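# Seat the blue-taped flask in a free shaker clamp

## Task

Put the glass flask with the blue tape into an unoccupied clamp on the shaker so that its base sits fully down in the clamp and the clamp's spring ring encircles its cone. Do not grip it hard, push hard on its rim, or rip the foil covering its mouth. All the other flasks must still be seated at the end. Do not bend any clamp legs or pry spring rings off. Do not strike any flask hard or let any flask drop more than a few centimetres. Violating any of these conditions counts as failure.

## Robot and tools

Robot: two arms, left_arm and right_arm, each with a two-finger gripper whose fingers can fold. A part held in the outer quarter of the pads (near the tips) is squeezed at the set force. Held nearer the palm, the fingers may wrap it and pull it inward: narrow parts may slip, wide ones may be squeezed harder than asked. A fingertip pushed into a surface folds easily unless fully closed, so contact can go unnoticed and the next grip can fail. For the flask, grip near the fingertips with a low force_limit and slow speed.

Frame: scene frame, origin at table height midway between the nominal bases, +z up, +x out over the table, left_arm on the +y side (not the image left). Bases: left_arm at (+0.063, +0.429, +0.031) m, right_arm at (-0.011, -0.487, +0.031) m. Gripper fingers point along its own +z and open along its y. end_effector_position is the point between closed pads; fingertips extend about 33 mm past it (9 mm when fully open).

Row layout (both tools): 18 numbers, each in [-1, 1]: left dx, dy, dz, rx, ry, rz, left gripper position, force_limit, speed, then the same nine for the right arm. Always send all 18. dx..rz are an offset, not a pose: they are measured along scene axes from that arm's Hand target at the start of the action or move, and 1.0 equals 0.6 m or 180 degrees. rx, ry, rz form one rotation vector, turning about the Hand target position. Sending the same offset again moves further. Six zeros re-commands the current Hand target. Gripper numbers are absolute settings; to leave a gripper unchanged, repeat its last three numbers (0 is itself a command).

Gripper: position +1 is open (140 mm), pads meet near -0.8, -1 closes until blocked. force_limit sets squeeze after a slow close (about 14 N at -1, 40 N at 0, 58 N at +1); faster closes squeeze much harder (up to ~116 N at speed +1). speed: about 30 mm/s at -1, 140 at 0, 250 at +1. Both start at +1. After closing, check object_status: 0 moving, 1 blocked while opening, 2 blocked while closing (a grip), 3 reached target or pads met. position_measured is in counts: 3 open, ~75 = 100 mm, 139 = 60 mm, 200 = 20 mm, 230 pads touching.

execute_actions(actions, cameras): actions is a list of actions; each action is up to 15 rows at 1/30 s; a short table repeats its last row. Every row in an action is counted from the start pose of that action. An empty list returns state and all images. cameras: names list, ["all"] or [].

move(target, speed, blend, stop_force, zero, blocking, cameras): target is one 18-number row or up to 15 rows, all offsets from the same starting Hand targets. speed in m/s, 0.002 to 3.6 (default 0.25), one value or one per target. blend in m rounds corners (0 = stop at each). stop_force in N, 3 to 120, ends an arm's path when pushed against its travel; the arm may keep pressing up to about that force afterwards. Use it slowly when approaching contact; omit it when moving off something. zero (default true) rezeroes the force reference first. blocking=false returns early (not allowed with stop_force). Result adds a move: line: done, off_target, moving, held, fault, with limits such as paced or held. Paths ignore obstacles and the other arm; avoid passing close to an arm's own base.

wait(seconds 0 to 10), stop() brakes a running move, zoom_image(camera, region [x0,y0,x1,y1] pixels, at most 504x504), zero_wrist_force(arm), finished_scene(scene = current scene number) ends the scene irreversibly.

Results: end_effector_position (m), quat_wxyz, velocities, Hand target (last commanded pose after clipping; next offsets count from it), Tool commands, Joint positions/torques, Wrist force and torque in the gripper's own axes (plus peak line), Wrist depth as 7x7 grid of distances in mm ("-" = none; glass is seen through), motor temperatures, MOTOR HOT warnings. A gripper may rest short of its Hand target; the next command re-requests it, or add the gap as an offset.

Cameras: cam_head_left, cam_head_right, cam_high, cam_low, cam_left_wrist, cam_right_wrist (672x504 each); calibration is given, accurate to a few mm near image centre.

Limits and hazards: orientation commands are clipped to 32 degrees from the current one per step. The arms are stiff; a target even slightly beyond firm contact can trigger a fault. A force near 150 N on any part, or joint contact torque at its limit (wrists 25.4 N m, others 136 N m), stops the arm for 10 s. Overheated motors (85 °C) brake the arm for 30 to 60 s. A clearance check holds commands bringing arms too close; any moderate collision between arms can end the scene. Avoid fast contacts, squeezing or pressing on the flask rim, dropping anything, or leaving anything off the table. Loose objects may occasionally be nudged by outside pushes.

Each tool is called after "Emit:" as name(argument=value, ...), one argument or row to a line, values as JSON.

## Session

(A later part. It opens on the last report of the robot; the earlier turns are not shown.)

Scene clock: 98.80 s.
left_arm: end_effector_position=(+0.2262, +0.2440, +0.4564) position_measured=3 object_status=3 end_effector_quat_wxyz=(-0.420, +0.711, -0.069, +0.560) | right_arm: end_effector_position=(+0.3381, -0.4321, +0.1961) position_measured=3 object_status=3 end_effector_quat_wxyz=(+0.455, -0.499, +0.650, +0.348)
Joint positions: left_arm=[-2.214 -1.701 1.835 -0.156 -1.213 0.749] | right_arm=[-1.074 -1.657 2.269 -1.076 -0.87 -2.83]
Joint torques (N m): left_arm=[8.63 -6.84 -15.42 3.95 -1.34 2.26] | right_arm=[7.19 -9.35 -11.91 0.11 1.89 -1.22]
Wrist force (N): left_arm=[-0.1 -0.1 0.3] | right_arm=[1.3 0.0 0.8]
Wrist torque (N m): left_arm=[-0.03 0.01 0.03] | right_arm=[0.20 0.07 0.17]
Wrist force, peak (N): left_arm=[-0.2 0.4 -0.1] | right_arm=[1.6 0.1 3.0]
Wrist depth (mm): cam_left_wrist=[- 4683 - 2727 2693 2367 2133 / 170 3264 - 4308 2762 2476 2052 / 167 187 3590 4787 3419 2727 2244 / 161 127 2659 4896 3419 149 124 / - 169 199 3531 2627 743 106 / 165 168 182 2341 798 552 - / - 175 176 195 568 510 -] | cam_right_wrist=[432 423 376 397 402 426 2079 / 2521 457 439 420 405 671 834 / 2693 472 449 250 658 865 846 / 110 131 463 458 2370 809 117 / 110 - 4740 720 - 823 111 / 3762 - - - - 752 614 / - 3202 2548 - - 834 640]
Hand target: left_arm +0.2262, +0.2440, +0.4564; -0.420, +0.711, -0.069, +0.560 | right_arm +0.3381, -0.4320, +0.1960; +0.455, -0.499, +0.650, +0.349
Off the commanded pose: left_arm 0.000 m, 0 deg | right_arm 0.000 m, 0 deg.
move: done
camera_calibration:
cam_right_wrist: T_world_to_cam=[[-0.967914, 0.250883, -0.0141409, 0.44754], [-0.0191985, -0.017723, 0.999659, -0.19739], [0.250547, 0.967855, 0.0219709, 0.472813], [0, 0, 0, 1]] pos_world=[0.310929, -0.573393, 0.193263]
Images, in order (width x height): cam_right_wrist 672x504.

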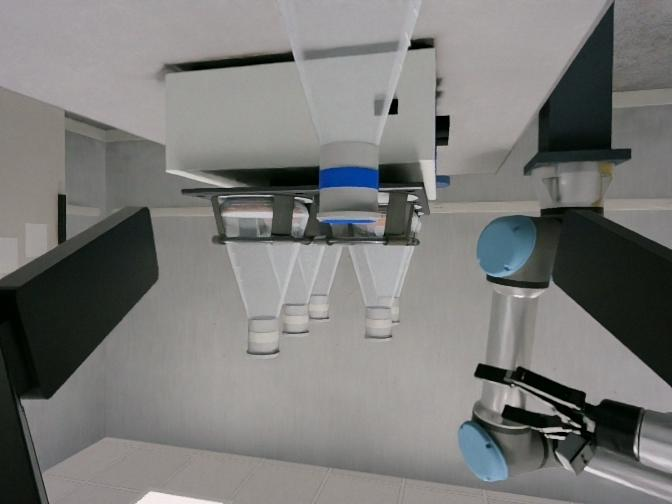

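Emit:
move(
  target=[0,0,0,0,0,0,1,1,1,0.0407,0.152,-0.0583,0,0,0,1,-1,-0.5],
  speed=0.15,
)

Emit:
move(
  target=[0,0,0,0,0,0,1,1,1,0,0,0,0,0,0,-1,-1,-1],
)

Emit:
wait(
  seconds=1.5,
  cameras=["cam_right_wrist","cam_low"],
)

Emit:
zoom_image(
  camera="cam_right_wrist",
  region=[230, 120, 480, 340],
)

Scene clock: 107.13 s.
left_arm: end_effector_position=(+0.2262, +0.2440, +0.4564) position_measured=3 object_status=3 end_effector_quat_wxyz=(-0.420, +0.711, -0.069, +0.560) | right_arm: end_effector_position=(+0.3624, -0.3408, +0.1610) position_measured=3 object_status=3 end_effector_quat_wxyz=(+0.455, -0.499, +0.650, +0.349)
Joint positions: left_arm=[-2.214 -1.701 1.835 -0.156 -1.213 0.749] | right_arm=[-0.843 -1.677 2.42 -1.326 -0.67 -2.665]
Joint torques (N m): left_arm=[8.74 -7.8 -15.85 3.82 -1.41 2.25] | right_arm=[-4.96 -23.56 -23.07 -1.06 1.48 -0.44]
Wrist force (N): left_arm=[0.0 0.1 0.2] | right_arm=[1.7 0.1 0.8]
Wrist torque (N m): left_arm=[0.01 -0.01 0.03] | right_arm=[0.25 -0.04 0.27]
Wrist force, peak (N): left_arm=[-0.1 -0.1 0.5] | right_arm=[1.7 -0.1 2.5]
Wrist depth (mm): cam_left_wrist=[3122 3122 - 2798 2693 2316 1976 / 169 - 4896 3366 2911 2564 2244 / 167 188 - - 3314 2659 2267 / 160 135 3215 4308 3366 149 124 / - 168 199 3531 2595 718 107 / 165 168 181 2420 1923 617 - / - 174 176 196 278 502 -] | cam_right_wrist=[356 328 356 321 305 303 326 / 502 361 340 326 313 590 743 / 2663 367 350 325 313 814 750 / 110 132 358 148 324 734 117 / 110 - - 3537 - 738 111 / - 4647 384 - - 755 - / - - 4389 - - 748 564]
Hand target: left_arm +0.2262, +0.2440, +0.4564; -0.420, +0.711, -0.069, +0.560 | right_arm +0.3625, -0.3408, +0.1610; +0.455, -0.499, +0.650, +0.349
Off the commanded pose: left_arm 0.000 m, 0 deg | right_arm 0.000 m, 0 deg.
move: done

Scene clock: 110.97 s.
left_arm: end_effector_position=(+0.2262, +0.2440, +0.4564) position_measured=3 object_status=3 end_effector_quat_wxyz=(-0.420, +0.711, -0.069, +0.560) | right_arm: end_effector_position=(+0.3625, -0.3408, +0.1610) position_measured=178 object_status=0 end_effector_quat_wxyz=(+0.455, -0.499, +0.650, +0.349)
Joint positions: left_arm=[-2.214 -1.701 1.835 -0.156 -1.213 0.749] | right_arm=[-0.844 -1.677 2.42 -1.327 -0.67 -2.665]
Joint torques (N m): left_arm=[7.01 -6.79 -15.6 3.85 -1.23 1.99] | right_arm=[-11.44 -24.79 -13.55 -0.65 2.32 1.56]
Wrist force (N): left_arm=[0.1 0.2 0.1] | right_arm=[3.2 0.2 1.5]
Wrist torque (N m): left_arm=[0.05 -0.01 0.04] | right_arm=[0.23 0.11 0.25]
Wrist force, peak (N): left_arm=[-0.3 -0.1 0.3] | right_arm=[3.6 -0.3 1.2]
Wrist depth (mm): cam_left_wrist=[2834 2534 - 2762 2834 2292 2112 / 171 3779 4308 2834 2911 2564 2267 / 167 2951 4396 - 3264 2659 2198 / 161 127 - 4064 3264 149 124 / - 168 201 3474 2834 699 106 / 165 168 181 2476 2133 573 - / - 175 177 196 548 503 -] | cam_right_wrist=[329 327 327 322 306 323 380 / 507 362 342 325 311 496 748 / 2788 365 346 321 313 782 738 / 2756 4158 106 148 130 714 762 / - 80 76 147 - 85 77 / - 72 - - - - 69 / - - - - - - -]
Hand target: left_arm +0.2262, +0.2440, +0.4564; -0.420, +0.711, -0.069, +0.560 | right_arm +0.3625, -0.3408, +0.1610; +0.455, -0.499, +0.650, +0.349
Off the commanded pose: left_arm 0.000 m, 0 deg | right_arm 0.000 m, 0 deg.
move: done

Scene clock: 112.47 s.
left_arm: end_effector_position=(+0.2262, +0.2440, +0.4564) position_measured=3 object_status=3 end_effector_quat_wxyz=(-0.420, +0.711, -0.069, +0.560) | right_arm: end_effector_position=(+0.3625, -0.3408, +0.1610) position_measured=178 object_status=2 end_effector_quat_wxyz=(+0.455, -0.499, +0.650, +0.349)
Joint positions: left_arm=[-2.214 -1.701 1.835 -0.156 -1.213 0.749] | right_arm=[-0.844 -1.677 2.42 -1.327 -0.67 -2.665]
Joint torques (N m): left_arm=[8.14 -7.48 -15.94 4 -1.23 2.33] | right_arm=[-9.41 -24.53 -13.23 1.27 2.29 1.58]
Wrist force (N): left_arm=[0.0 0.2 0.1] | right_arm=[3.4 -0.2 1.2]
Wrist torque (N m): left_arm=[0.03 0.01 0.04] | right_arm=[0.16 0.05 0.25]
Wrist force, peak (N): left_arm=[0.0 -0.1 0.4] | right_arm=[3.7 0.1 1.3]
Wrist depth (mm): cam_left_wrist=[3419 4064 3779 2834 2992 2292 2013 / 169 - - 3168 2951 2476 2316 / 167 223 - - 3215 2798 2133 / 160 127 - 4224 3314 149 124 / - 169 198 3215 2595 711 106 / 165 168 182 2420 2448 - - / - 175 176 196 567 495 -] | cam_right_wrist=[328 329 326 319 305 304 325 / 506 360 341 327 311 - 755 / 2756 363 349 322 311 852 741 / 2633 - 101 149 130 699 745 / - 80 76 147 - 85 76 / - 72 - - - - 69 / - - - - - - -]
Hand target: left_arm +0.2262, +0.2440, +0.4564; -0.420, +0.711, -0.069, +0.560 | right_arm +0.3625, -0.3408, +0.1610; +0.455, -0.499, +0.650, +0.349
Tool commands: left_gripper/position=+1.0 left_gripper/force_limit=+1.0 left_gripper/speed=+1.0 right_gripper/position=-1.0 right_gripper/force_limit=-1.0 right_gripper/speed=-1.0
Off the commanded pose: left_arm 0.000 m, 0 deg | right_arm 0.000 m, 0 deg.
wait: 1.50 s; at rest by 0.17 s
camera_calibration:
cam_right_wrist: T_world_to_cam=[[-0.967943, 0.25077, -0.0141644, 0.447714], [-0.019294, -0.0180085, 0.999652, -0.16032], [0.250427, 0.967879, 0.0222696, 0.37911], [0, 0, 0, 1]] pos_world=[0.335329, -0.482093, 0.158163]
Images, in order (width x height): cam_low 672x504, cam_right_wrist 672x504.

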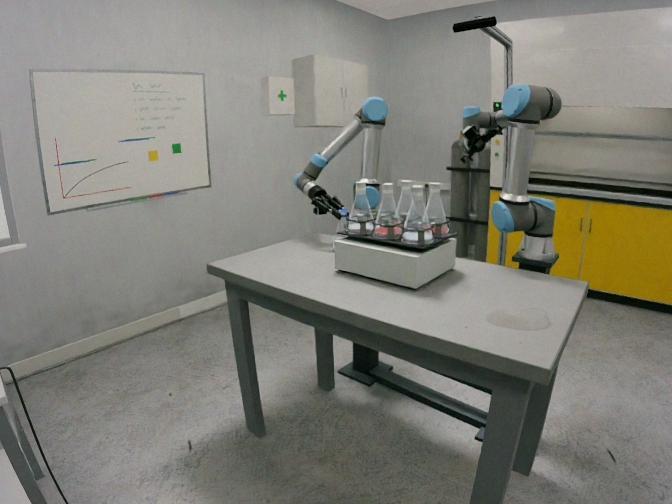

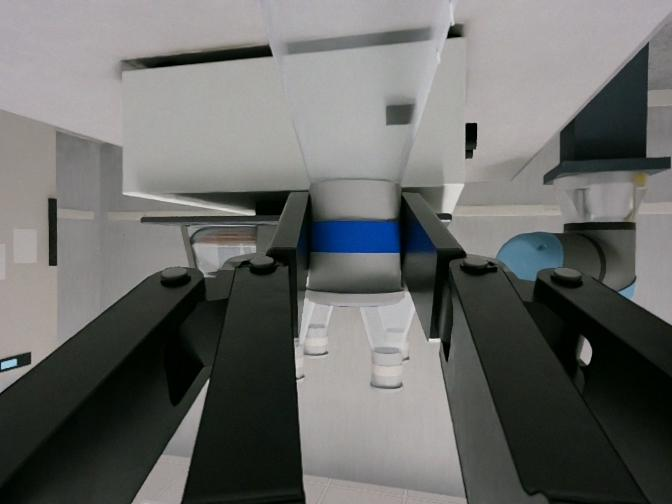

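Scaled by 2.016 from the camera's 672x504 image, which has a finer 960x720 frame.

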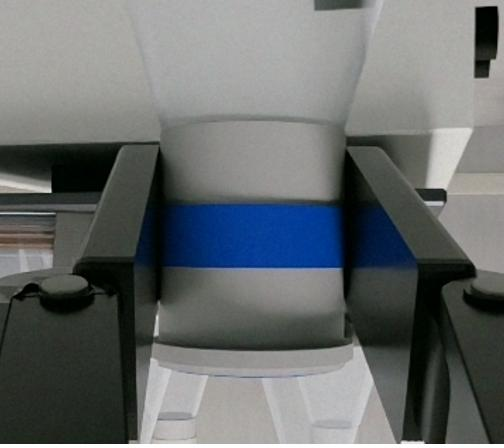

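Emit:
move(
  target=[
    [0,0,0,0,0,0,1,1,1,0,0,0.05,0,0,0,-1,-1,-1],
    [0,0,0,0,0,0,1,1,1,0,0,0.4,0,0,0,-1,-1,-1],
  ],
  speed=[0.05,0.15],
  cameras=["cam_right_wrist","cam_head_right","cam_head_left","cam_high","cam_low"],
)

Emit:
zoom_image(
  camera="cam_right_wrist",
  region=[150, 0, 500, 262],
)

Emit:
zoom_image(
  camera="cam_low",
  region=[290, 140, 490, 300],
)

Scene clock: 119.27 s.
left_arm: end_effector_position=(+0.2262, +0.2440, +0.4564) position_measured=3 object_status=3 end_effector_quat_wxyz=(-0.420, +0.711, -0.069, +0.560) | right_arm: end_effector_position=(+0.3625, -0.3408, +0.4010) position_measured=178 object_status=2 end_effector_quat_wxyz=(+0.455, -0.499, +0.650, +0.348)
Joint positions: left_arm=[-2.214 -1.701 1.835 -0.156 -1.213 0.749] | right_arm=[-0.844 -1.928 1.93 -0.586 -0.67 -2.665]
Joint torques (N m): left_arm=[8.33 -6.86 -17.1 3.87 -1.09 2.21] | right_arm=[-5.03 4.2 -28.23 0.8 1.54 0.63]
Wrist force (N): left_arm=[-0.1 0.0 0.0] | right_arm=[4.1 0.2 1.8]
Wrist torque (N m): left_arm=[0.00 0.03 0.03] | right_arm=[0.27 0.13 0.29]
Wrist force, peak (N): left_arm=[-0.1 0.5 0.2] | right_arm=[6.3 0.2 2.8]
Wrist depth (mm): cam_left_wrist=[- - - 2762 2798 2316 2133 / 170 - - 3366 2911 2534 2341 / 167 191 - - 3531 2872 2221 / 161 127 3264 4142 3215 149 118 / - 169 199 3215 2534 716 106 / 165 168 182 2367 730 592 - / - 174 176 196 249 515 -] | cam_right_wrist=[2633 2693 466 460 484 1942 750 / 2693 3291 574 653 568 697 750 / 3078 - 3485 161 491 712 738 / 2663 3950 99 148 130 608 547 / - 80 76 156 - 85 77 / - 72 - - - - 69 / - - - - - - -]
Hand target: left_arm +0.2262, +0.2440, +0.4564; -0.420, +0.711, -0.069, +0.560 | right_arm +0.3625, -0.3408, +0.4010; +0.455, -0.499, +0.650, +0.349
Off the commanded pose: left_arm 0.000 m, 0 deg | right_arm 0.000 m, 0 deg.
move: done
camera_calibration:
cam_right_wrist: T_world_to_cam=[[-0.967966, 0.250676, -0.0142879, 0.451151], [-0.0193868, -0.017883, 0.999652, -0.400147], [0.250333, 0.967906, 0.0221699, 0.373946], [0, 0, 0, 1]] pos_world=[0.335329, -0.482193, 0.398163]
Images, in order (width x height): cam_head_left 672x504, cam_head_right 672x504, cam_high 672x504, cam_low 672x504, cam_right_wrist 672x504.

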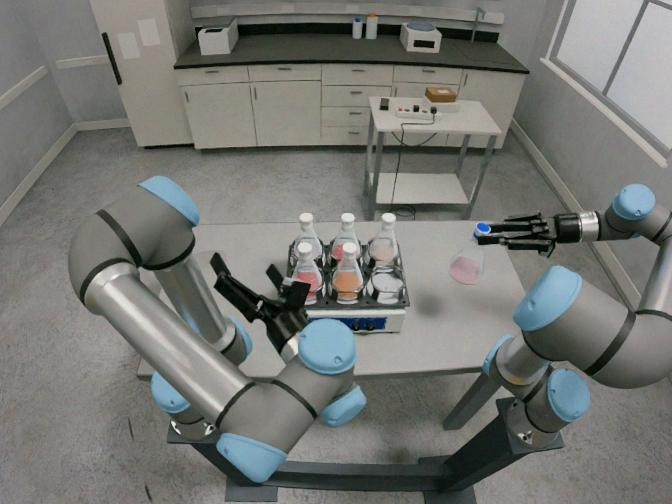

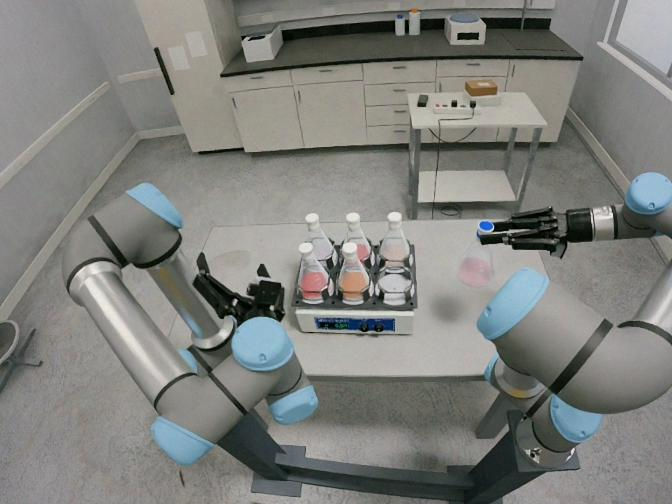

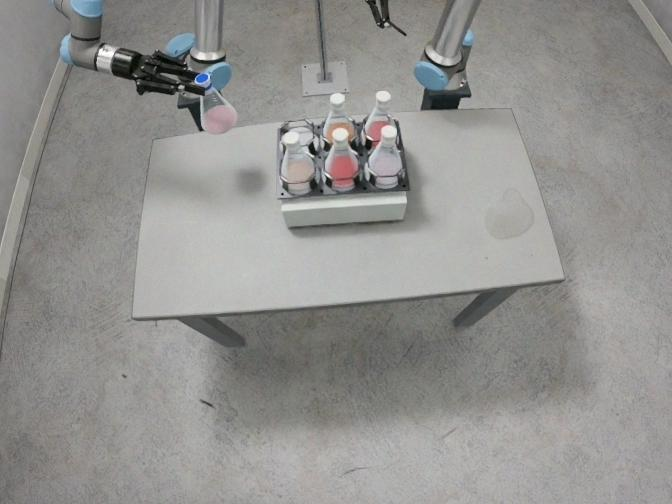

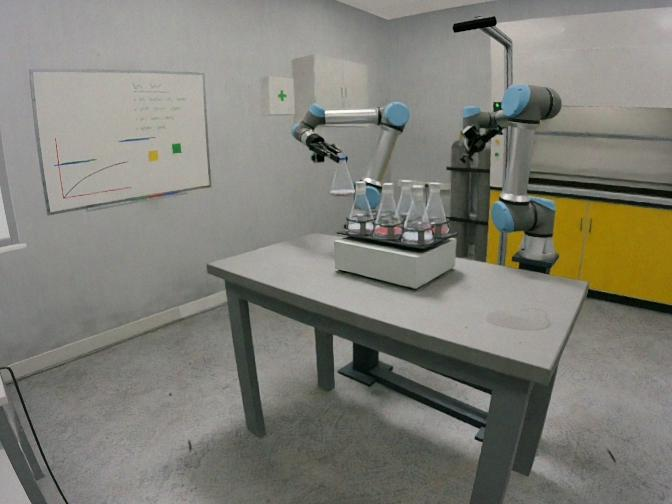

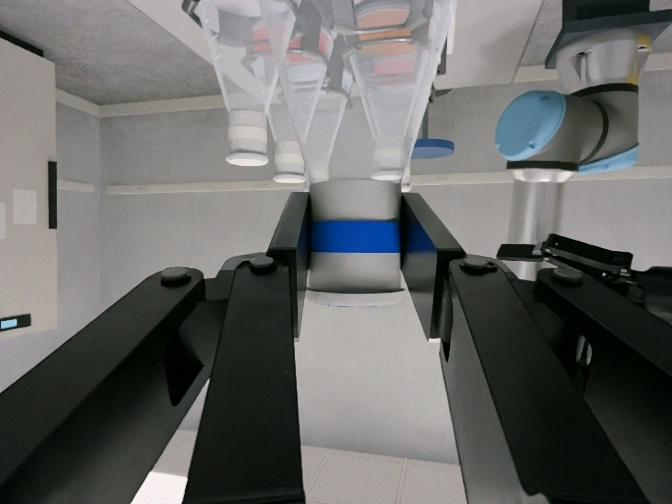

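Scaled by 1.440 from the camera's 672x504 image, which has a finer 960x720 frame.

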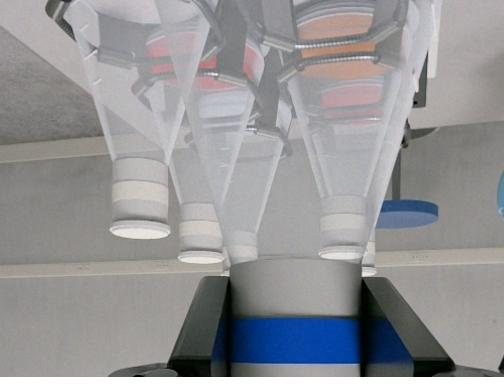

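Scaled by 2.520 from the camera's 672x504 image, which has a finer 960x720 frame.

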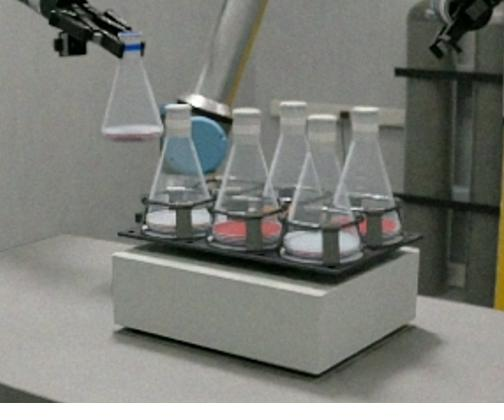

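Emit:
move(
  target=[0,0,0,0,0,0,1,1,1,0.0428,0.3567,-0.02,0,0,0,-1,-1,-1],
  speed=0.15,
  cameras=["cam_right_wrist","cam_head_right","cam_head_left","cam_high","cam_low"],
)

Emit:
zoom_image(
  camera="cam_head_right",
  region=[330, 190, 450, 340],
)

Emit:
zoom_image(
  camera="cam_head_left",
  region=[330, 190, 450, 340],
)

Emit:
zoom_image(
  camera="cam_high",
  region=[240, 60, 400, 220],
)

Emit:
zoom_image(
  camera="cam_low",
  region=[310, 120, 470, 280],
)

Emit:
zoom_image(
  camera="cam_right_wrist",
  region=[200, 0, 500, 250],
)

Scene clock: 132.50 s.
left_arm: end_effector_position=(+0.2262, +0.2440, +0.4564) position_measured=3 object_status=3 end_effector_quat_wxyz=(-0.420, +0.711, -0.069, +0.560) | right_arm: end_effector_position=(+0.3881, -0.1268, +0.3890) position_measured=178 object_status=2 end_effector_quat_wxyz=(+0.455, -0.499, +0.650, +0.349)
Joint positions: left_arm=[-2.214 -1.701 1.835 -0.156 -1.213 0.749] | right_arm=[-0.17 -1.977 2.266 -2.098 -0.36 -1.317]
Joint torques (N m): left_arm=[8.55 -7.11 -16.33 3.75 -1.31 2.17] | right_arm=[-11.44 3.91 -36.55 -4.2 4.12 0.69]
Wrist force (N): left_arm=[-0.1 0.0 0.1] | right_arm=[4.2 0.1 1.3]
Wrist torque (N m): left_arm=[-0.02 0.03 0.03] | right_arm=[0.25 0.09 0.29]
Wrist force, peak (N): left_arm=[-0.2 0.0 0.4] | right_arm=[3.5 0.3 3.6]
Wrist depth (mm): cam_left_wrist=[2659 3651 - 2798 2834 2367 2013 / 171 - - 3215 2872 2393 2341 / 168 3122 - - 3264 2595 2221 / 160 127 3264 2762 3077 149 118 / - 169 199 3419 2534 - 107 / 165 168 182 2448 733 519 - / - 174 176 196 564 514 -] | cam_right_wrist=[174 2788 453 429 782 2346 554 / 2604 3591 300 261 265 542 486 / 3537 - 404 161 3118 545 516 / 2548 - 99 148 130 421 390 / - 81 76 145 - 85 77 / - 72 - 3118 - - 69 / - - - - - - -]
Hand target: left_arm +0.2262, +0.2440, +0.4564; -0.420, +0.711, -0.069, +0.560 | right_arm +0.3882, -0.1268, +0.3890; +0.455, -0.499, +0.650, +0.349
Off the commanded pose: left_arm 0.000 m, 0 deg | right_arm 0.000 m, 0 deg.
move: done
camera_calibration:
cam_right_wrist: T_world_to_cam=[[-0.967967, 0.250676, -0.014166, 0.422043], [-0.0192939, -0.0180104, 0.999652, -0.383893], [0.250334, 0.967903, 0.02227, 0.160535], [0, 0, 0, 1]] pos_world=[0.360929, -0.268093, 0.386163]
Images, in order (width x height): cam_head_left 672x504, cam_head_right 672x504, cam_high 672x504, cam_low 672x504, cam_right_wrist 672x504.

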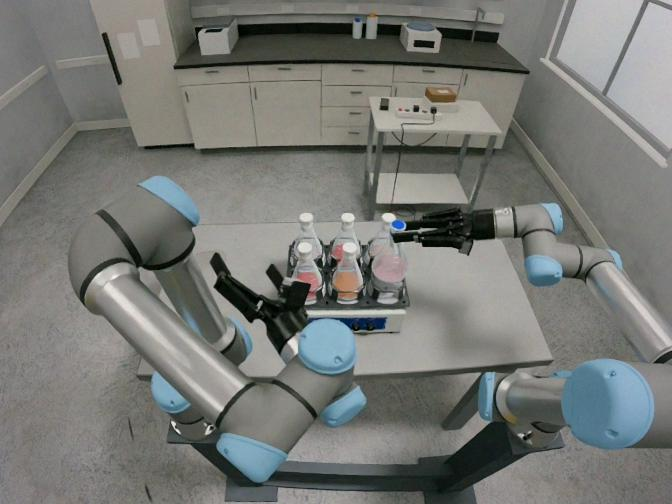

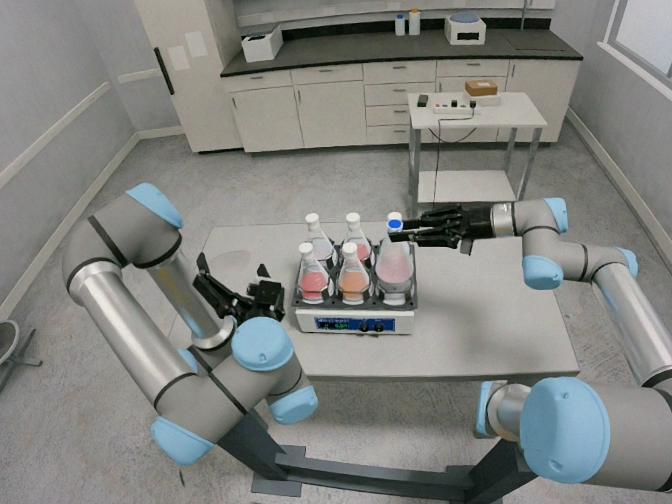

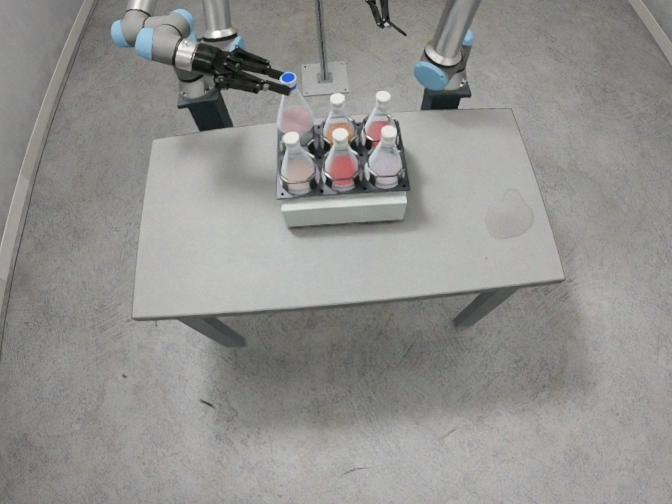

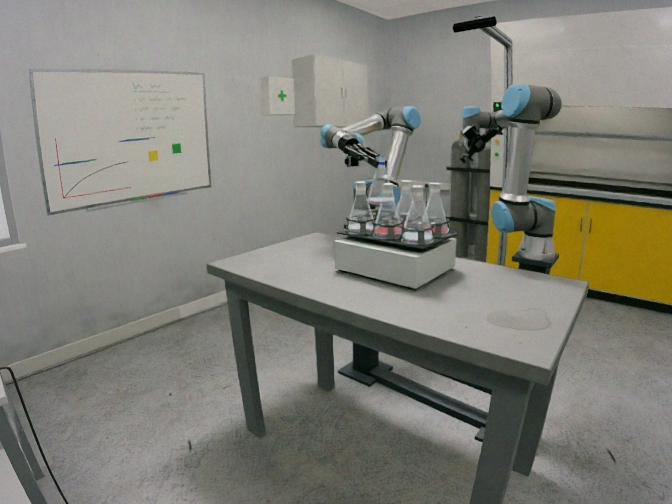

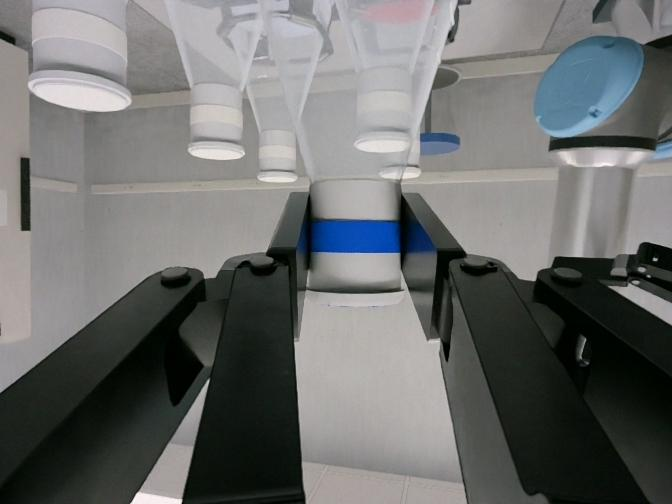

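Scaled by 3.360 from the camera's 672x504 image, which has a finer 960x720 frame.

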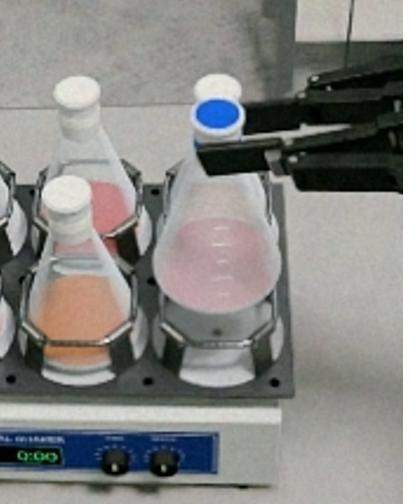

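Scaled by 3.360 from the camera's 672x504 image, which has a finer 960x720 frame.

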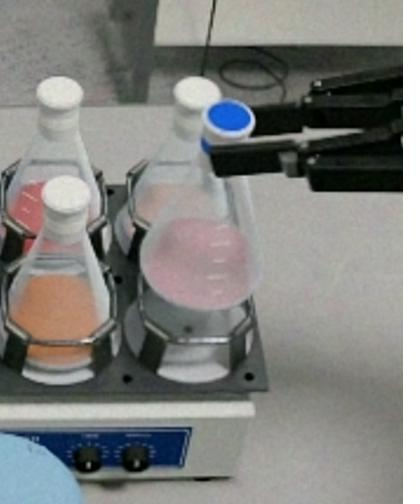

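Scaled by 3.150 from the camera's 672x504 image, which has a finer 960x720 frame.

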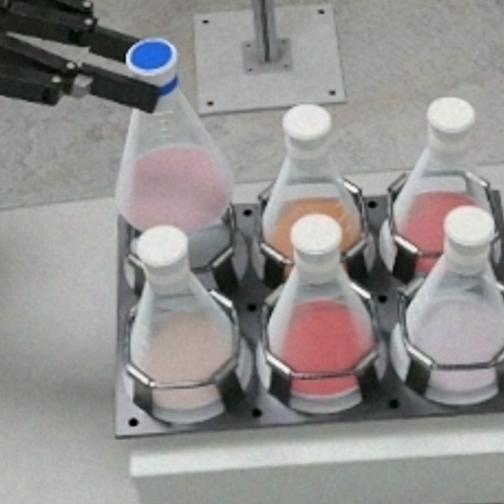

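Scaled by 3.150 from the camera's 672x504 image, which has a finer 960x720 frame.

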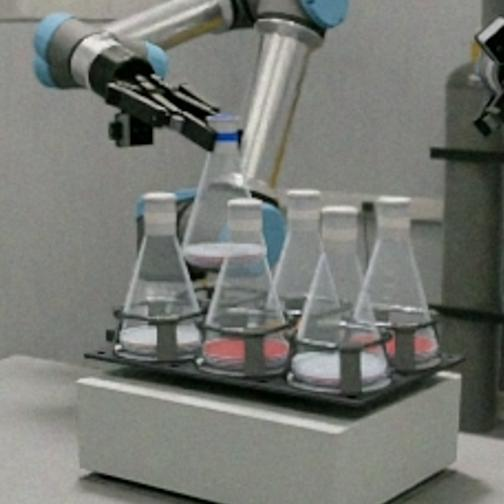

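Scaled by 1.680 from the camera's 672x504 image, which has a finer 960x720 frame.

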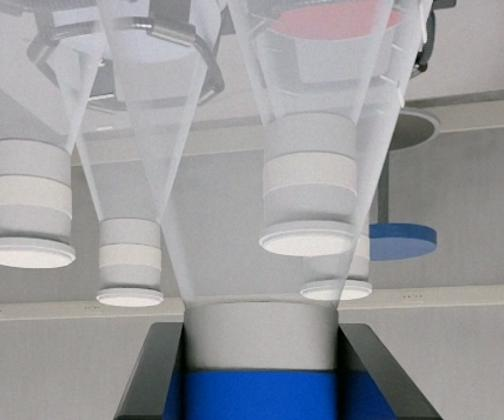

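Emit:
move(
  target=[0,0,0,0,0,0,1,1,1,-0.002,0.003,-0.045,0,0,0,-1,-1,-1],
  speed=0.05,
  stop_force=5,
  cameras=["cam_head_right","cam_head_left","cam_high","cam_low"],
)

Emit:
zoom_image(
  camera="cam_head_right",
  region=[330, 190, 450, 340],
)

Emit:
zoom_image(
  camera="cam_head_left",
  region=[330, 190, 450, 340],
)

Emit:
zoom_image(
  camera="cam_high",
  region=[250, 70, 350, 170],
)

Emit:
zoom_image(
  camera="cam_low",
  region=[310, 140, 430, 260],
)

Scene clock: 152.07 s.
left_arm: end_effector_position=(+0.2262, +0.2440, +0.4564) position_measured=3 object_status=3 end_effector_quat_wxyz=(-0.420, +0.711, -0.069, +0.560) | right_arm: end_effector_position=(+0.3869, -0.1250, +0.3620) position_measured=178 object_status=2 end_effector_quat_wxyz=(+0.455, -0.499, +0.650, +0.349)
Joint positions: left_arm=[-2.214 -1.701 1.835 -0.156 -1.213 0.749] | right_arm=[-0.165 -1.95 2.327 -2.2 -0.361 -1.303]
Joint torques (N m): left_arm=[7.46 -6.23 -17.22 3.96 -1.19 2.23] | right_arm=[4.16 -20.59 -36.3 -1.78 1.99 -1.27]
Wrist force (N): left_arm=[0.1 -0.1 0.1] | right_arm=[4.0 0.1 1.5]
Wrist torque (N m): left_arm=[-0.01 -0.02 0.04] | right_arm=[0.23 0.15 0.18]
Wrist force, peak (N): left_arm=[-0.3 0.2 0.2] | right_arm=[5.0 0.3 1.7]
Wrist depth (mm): cam_left_wrist=[- 3215 - 3474 2798 2292 2112 / 171 - - 3077 2834 2564 2244 / 167 2951 3366 - 3314 2872 2316 / 161 127 3651 3651 3366 149 111 / - 168 199 3264 2505 686 106 / 165 168 182 2341 730 626 - / - 174 176 196 565 514 -] | cam_right_wrist=[2236 2469 369 362 383 687 578 / 173 3078 - - 433 535 482 / 2279 3202 292 160 385 2962 501 / 2926 - 99 148 130 537 519 / - 81 76 147 - 85 77 / - 72 - - - - 69 / - - - - - - -]
Hand target: left_arm +0.2262, +0.2440, +0.4564; -0.420, +0.711, -0.069, +0.560 | right_arm +0.3870, -0.1250, +0.3620; +0.455, -0.499, +0.650, +0.349
Off the commanded pose: left_arm 0.000 m, 0 deg | right_arm 0.000 m, 0 deg.
move: done
Images, in order (width x height): cam_head_left 672x504, cam_head_right 672x504, cam_high 672x504, cam_low 672x504.

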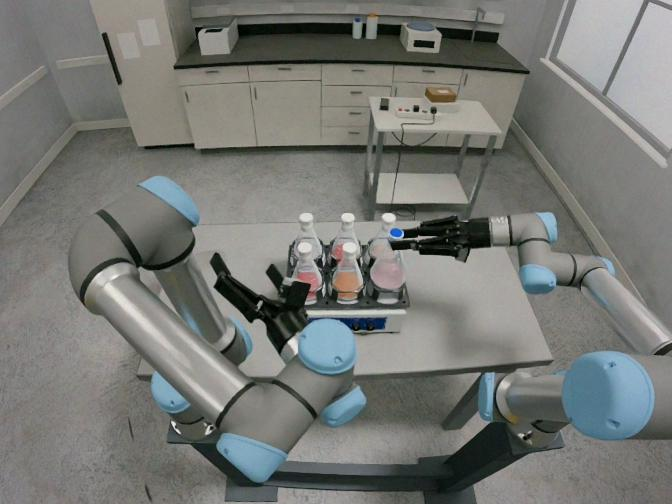

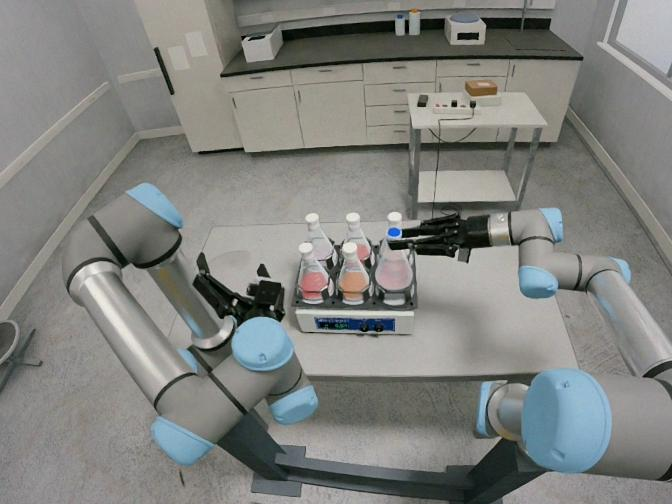

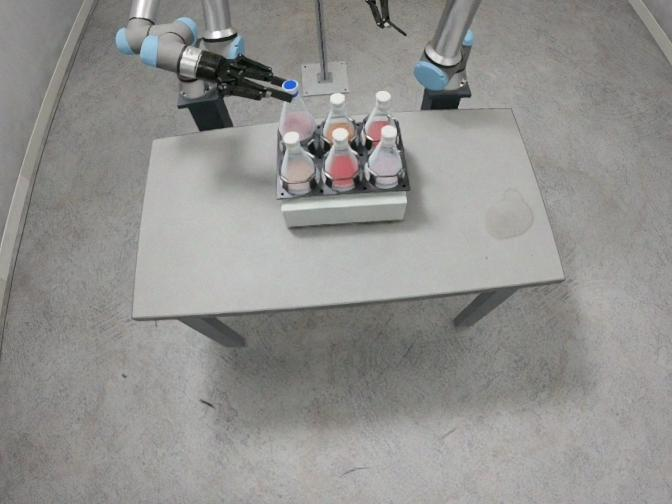

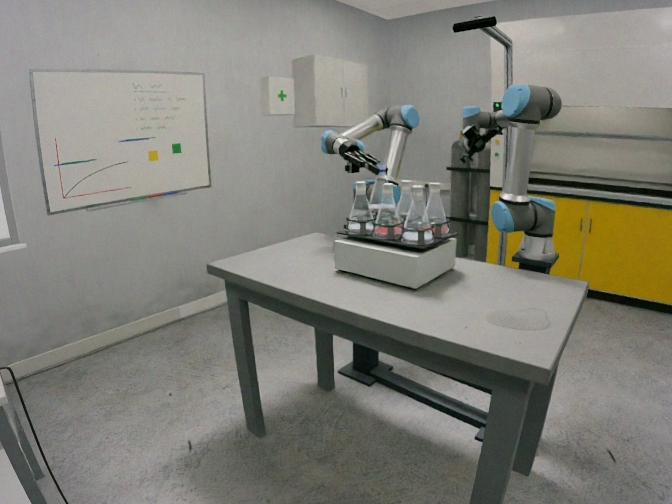

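Scaled by 3.360 from the camera's 672x504 image, which has a finer 960x720 frame.

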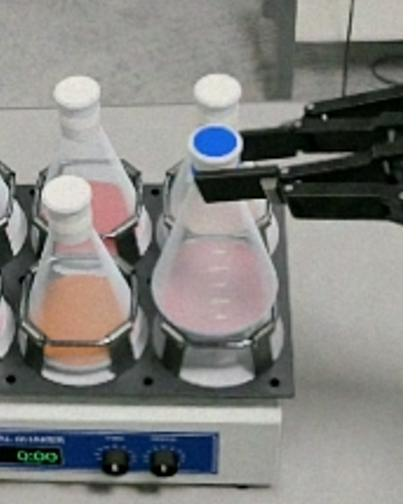

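Scaled by 3.360 from the camera's 672x504 image, which has a finer 960x720 frame.

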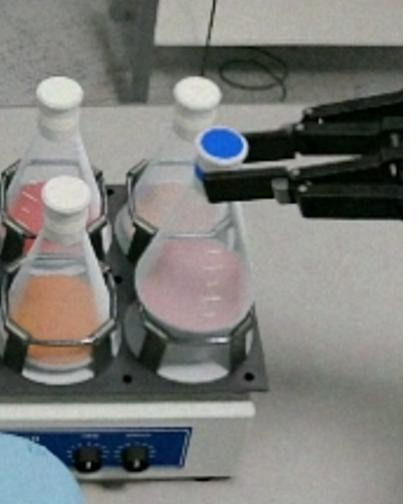

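Scaled by 5.040 from the camera's 672x504 image, which has a finer 960x720 frame.

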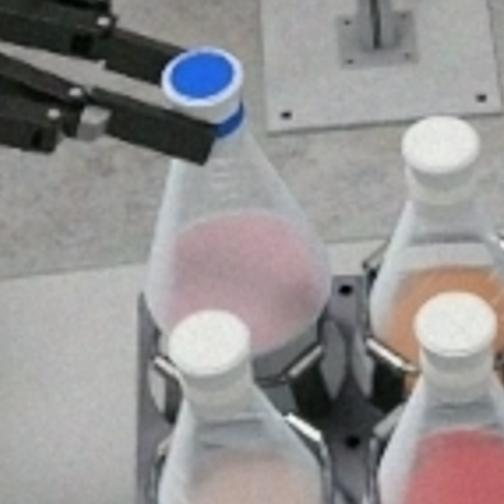

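Scaled by 4.200 from the camera's 672x504 image, which has a finer 960x720 frame.

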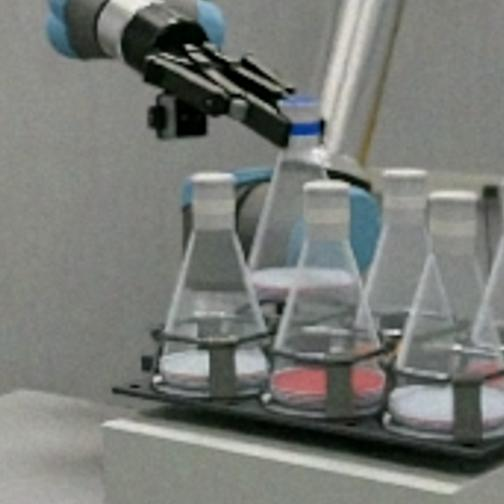

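Emit:
move(
  target=[0,0,0,0,0,0,1,1,1,0,0,-0.11,0,0,0,-1,-1,-1],
  speed=0.02,
  stop_force=8,
  cameras=["cam_head_right","cam_head_left","cam_high","cam_low","cam_right_wrist"],
)

Emit:
zoom_image(
  camera="cam_head_right",
  region=[330, 190, 450, 340],
)

Emit:
zoom_image(
  camera="cam_head_left",
  region=[330, 190, 450, 340],
)

Emit:
zoom_image(
  camera="cam_low",
  region=[310, 140, 430, 260],
)

Scene clock: 159.23 s.
left_arm: end_effector_position=(+0.2262, +0.2440, +0.4564) position_measured=3 object_status=3 end_effector_quat_wxyz=(-0.420, +0.711, -0.069, +0.560) | right_arm: end_effector_position=(+0.3870, -0.1250, +0.3511) position_measured=178 object_status=2 end_effector_quat_wxyz=(+0.455, -0.499, +0.650, +0.349)
Joint positions: left_arm=[-2.214 -1.701 1.835 -0.156 -1.213 0.749] | right_arm=[-0.165 -1.936 2.349 -2.236 -0.361 -1.304]
Joint torques (N m): left_arm=[7.93 -8.69 -17.49 3.86 -1.02 2.02] | right_arm=[2.93 -20.87 -35.66 -4.69 4.18 -1.18]
Wrist force (N): left_arm=[-0.4 -0.2 0.0] | right_arm=[4.0 0.1 1.3]
Wrist torque (N m): left_arm=[-0.05 0.09 0.03] | right_arm=[0.23 0.13 0.23]
Wrist force, peak (N): left_arm=[-0.4 -0.2 0.0] | right_arm=[-6.7 -1.3 -3.8]
Wrist depth (mm): cam_left_wrist=[3034 - 3651 2911 3215 2316 1810 / 171 - - 4142 2727 2476 2316 / 167 188 3474 3847 3264 2627 2244 / 160 135 3419 3474 3314 149 124 / - 168 201 3215 2476 - 106 / 165 168 182 2393 733 582 - / - 174 176 197 557 515 -] | cam_right_wrist=[2469 2663 341 363 360 884 570 / 174 3118 - 444 894 544 482 / 176 - 291 161 257 547 500 / 2370 - 99 149 130 544 514 / - 81 76 146 - 85 78 / - 72 - - - - 69 / - - - - - - -]
Hand target: left_arm +0.2262, +0.2440, +0.4564; -0.420, +0.711, -0.069, +0.560 | right_arm +0.3869, -0.1250, +0.3511; +0.455, -0.499, +0.650, +0.349 (not the last commanded pose)
Off the commanded pose: left_arm 0.000 m, 0 deg | right_arm 0.055 m, 0 deg.
move: contact (right_arm)
camera_calibration:
cam_right_wrist: T_world_to_cam=[[-0.967967, 0.250676, -0.014166, 0.41999], [-0.0192939, -0.0180104, 0.999652, -0.345995], [0.250334, 0.967903, 0.02227, 0.159913], [0, 0, 0, 1]] pos_world=[0.359829, -0.266293, 0.348263]
Images, in order (width x height): cam_head_left 672x504, cam_head_right 672x504, cam_high 672x504, cam_low 672x504, cam_right_wrist 672x504.

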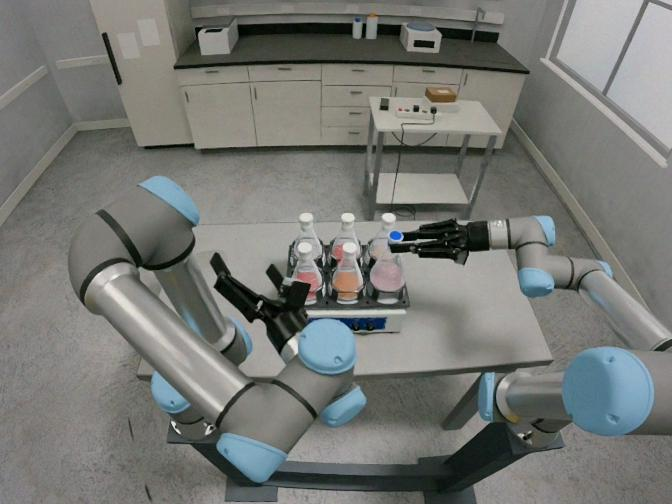

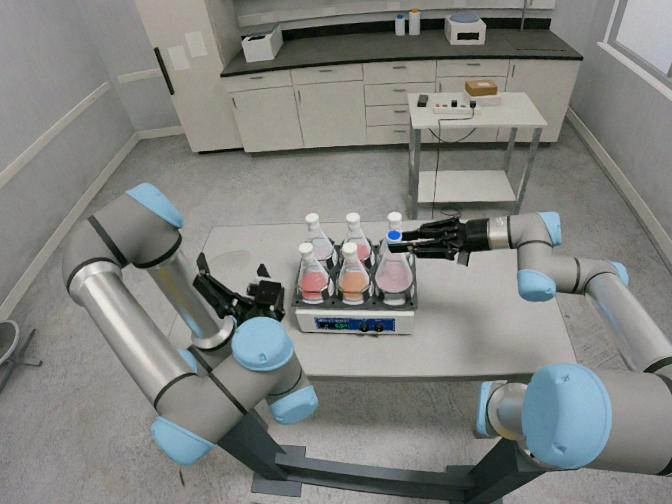

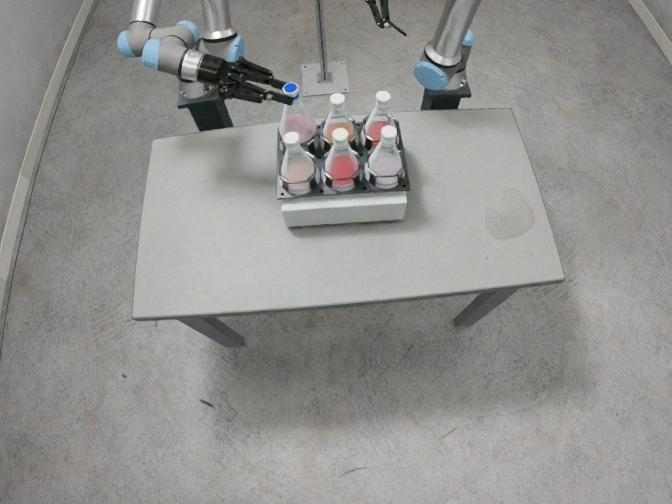

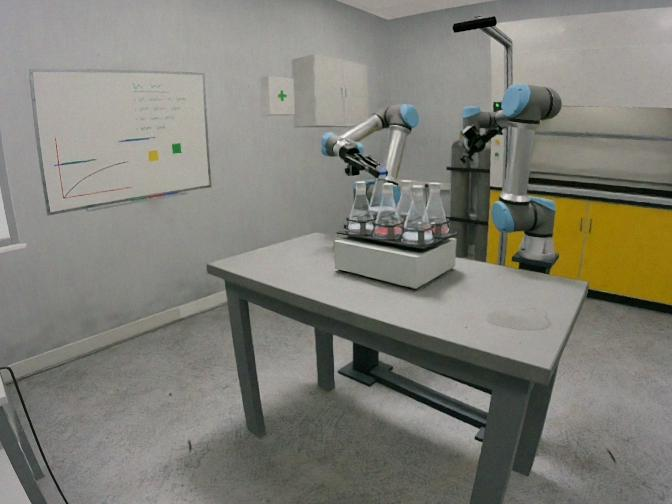

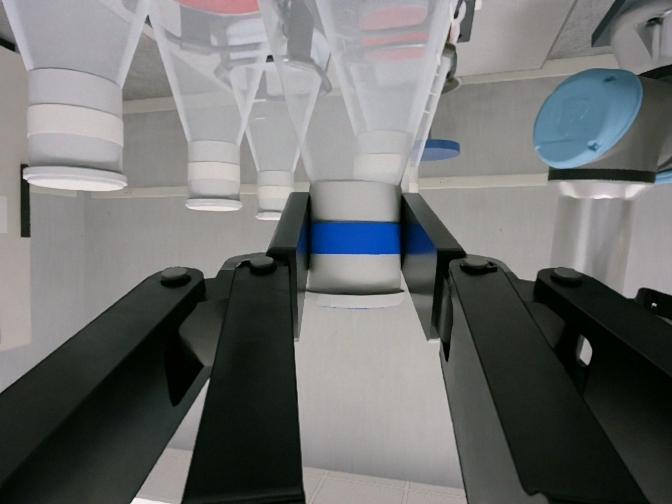

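Scaled by 3.360 from the camera's 672x504 image, which has a finer 960x720 frame.

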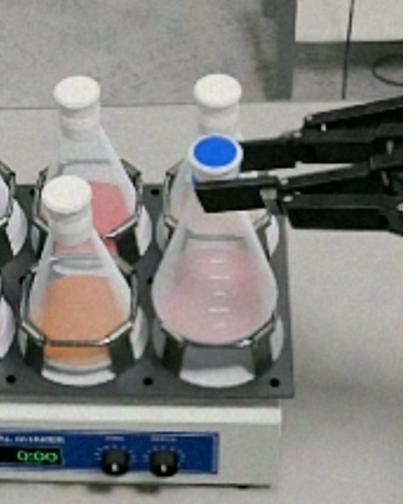

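Scaled by 3.360 from the camera's 672x504 image, which has a finer 960x720 frame.

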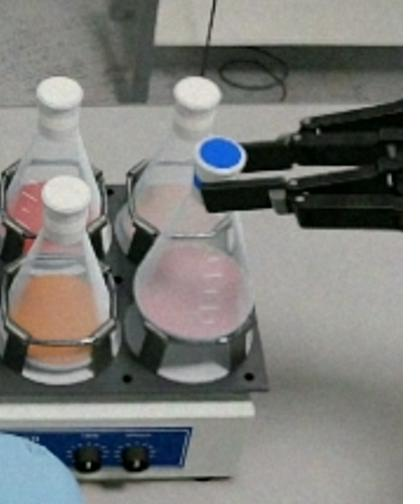

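Scaled by 4.200 from the camera's 672x504 image, which has a finer 960x720 frame.

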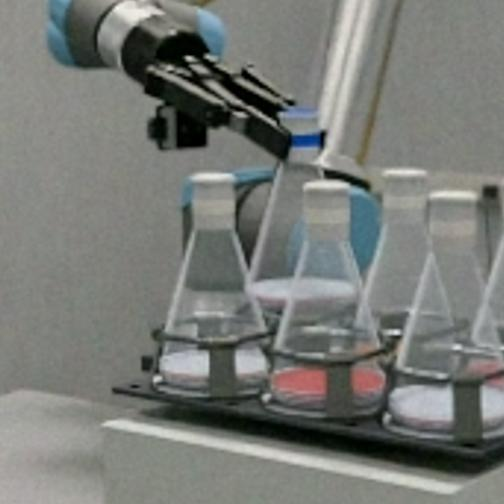

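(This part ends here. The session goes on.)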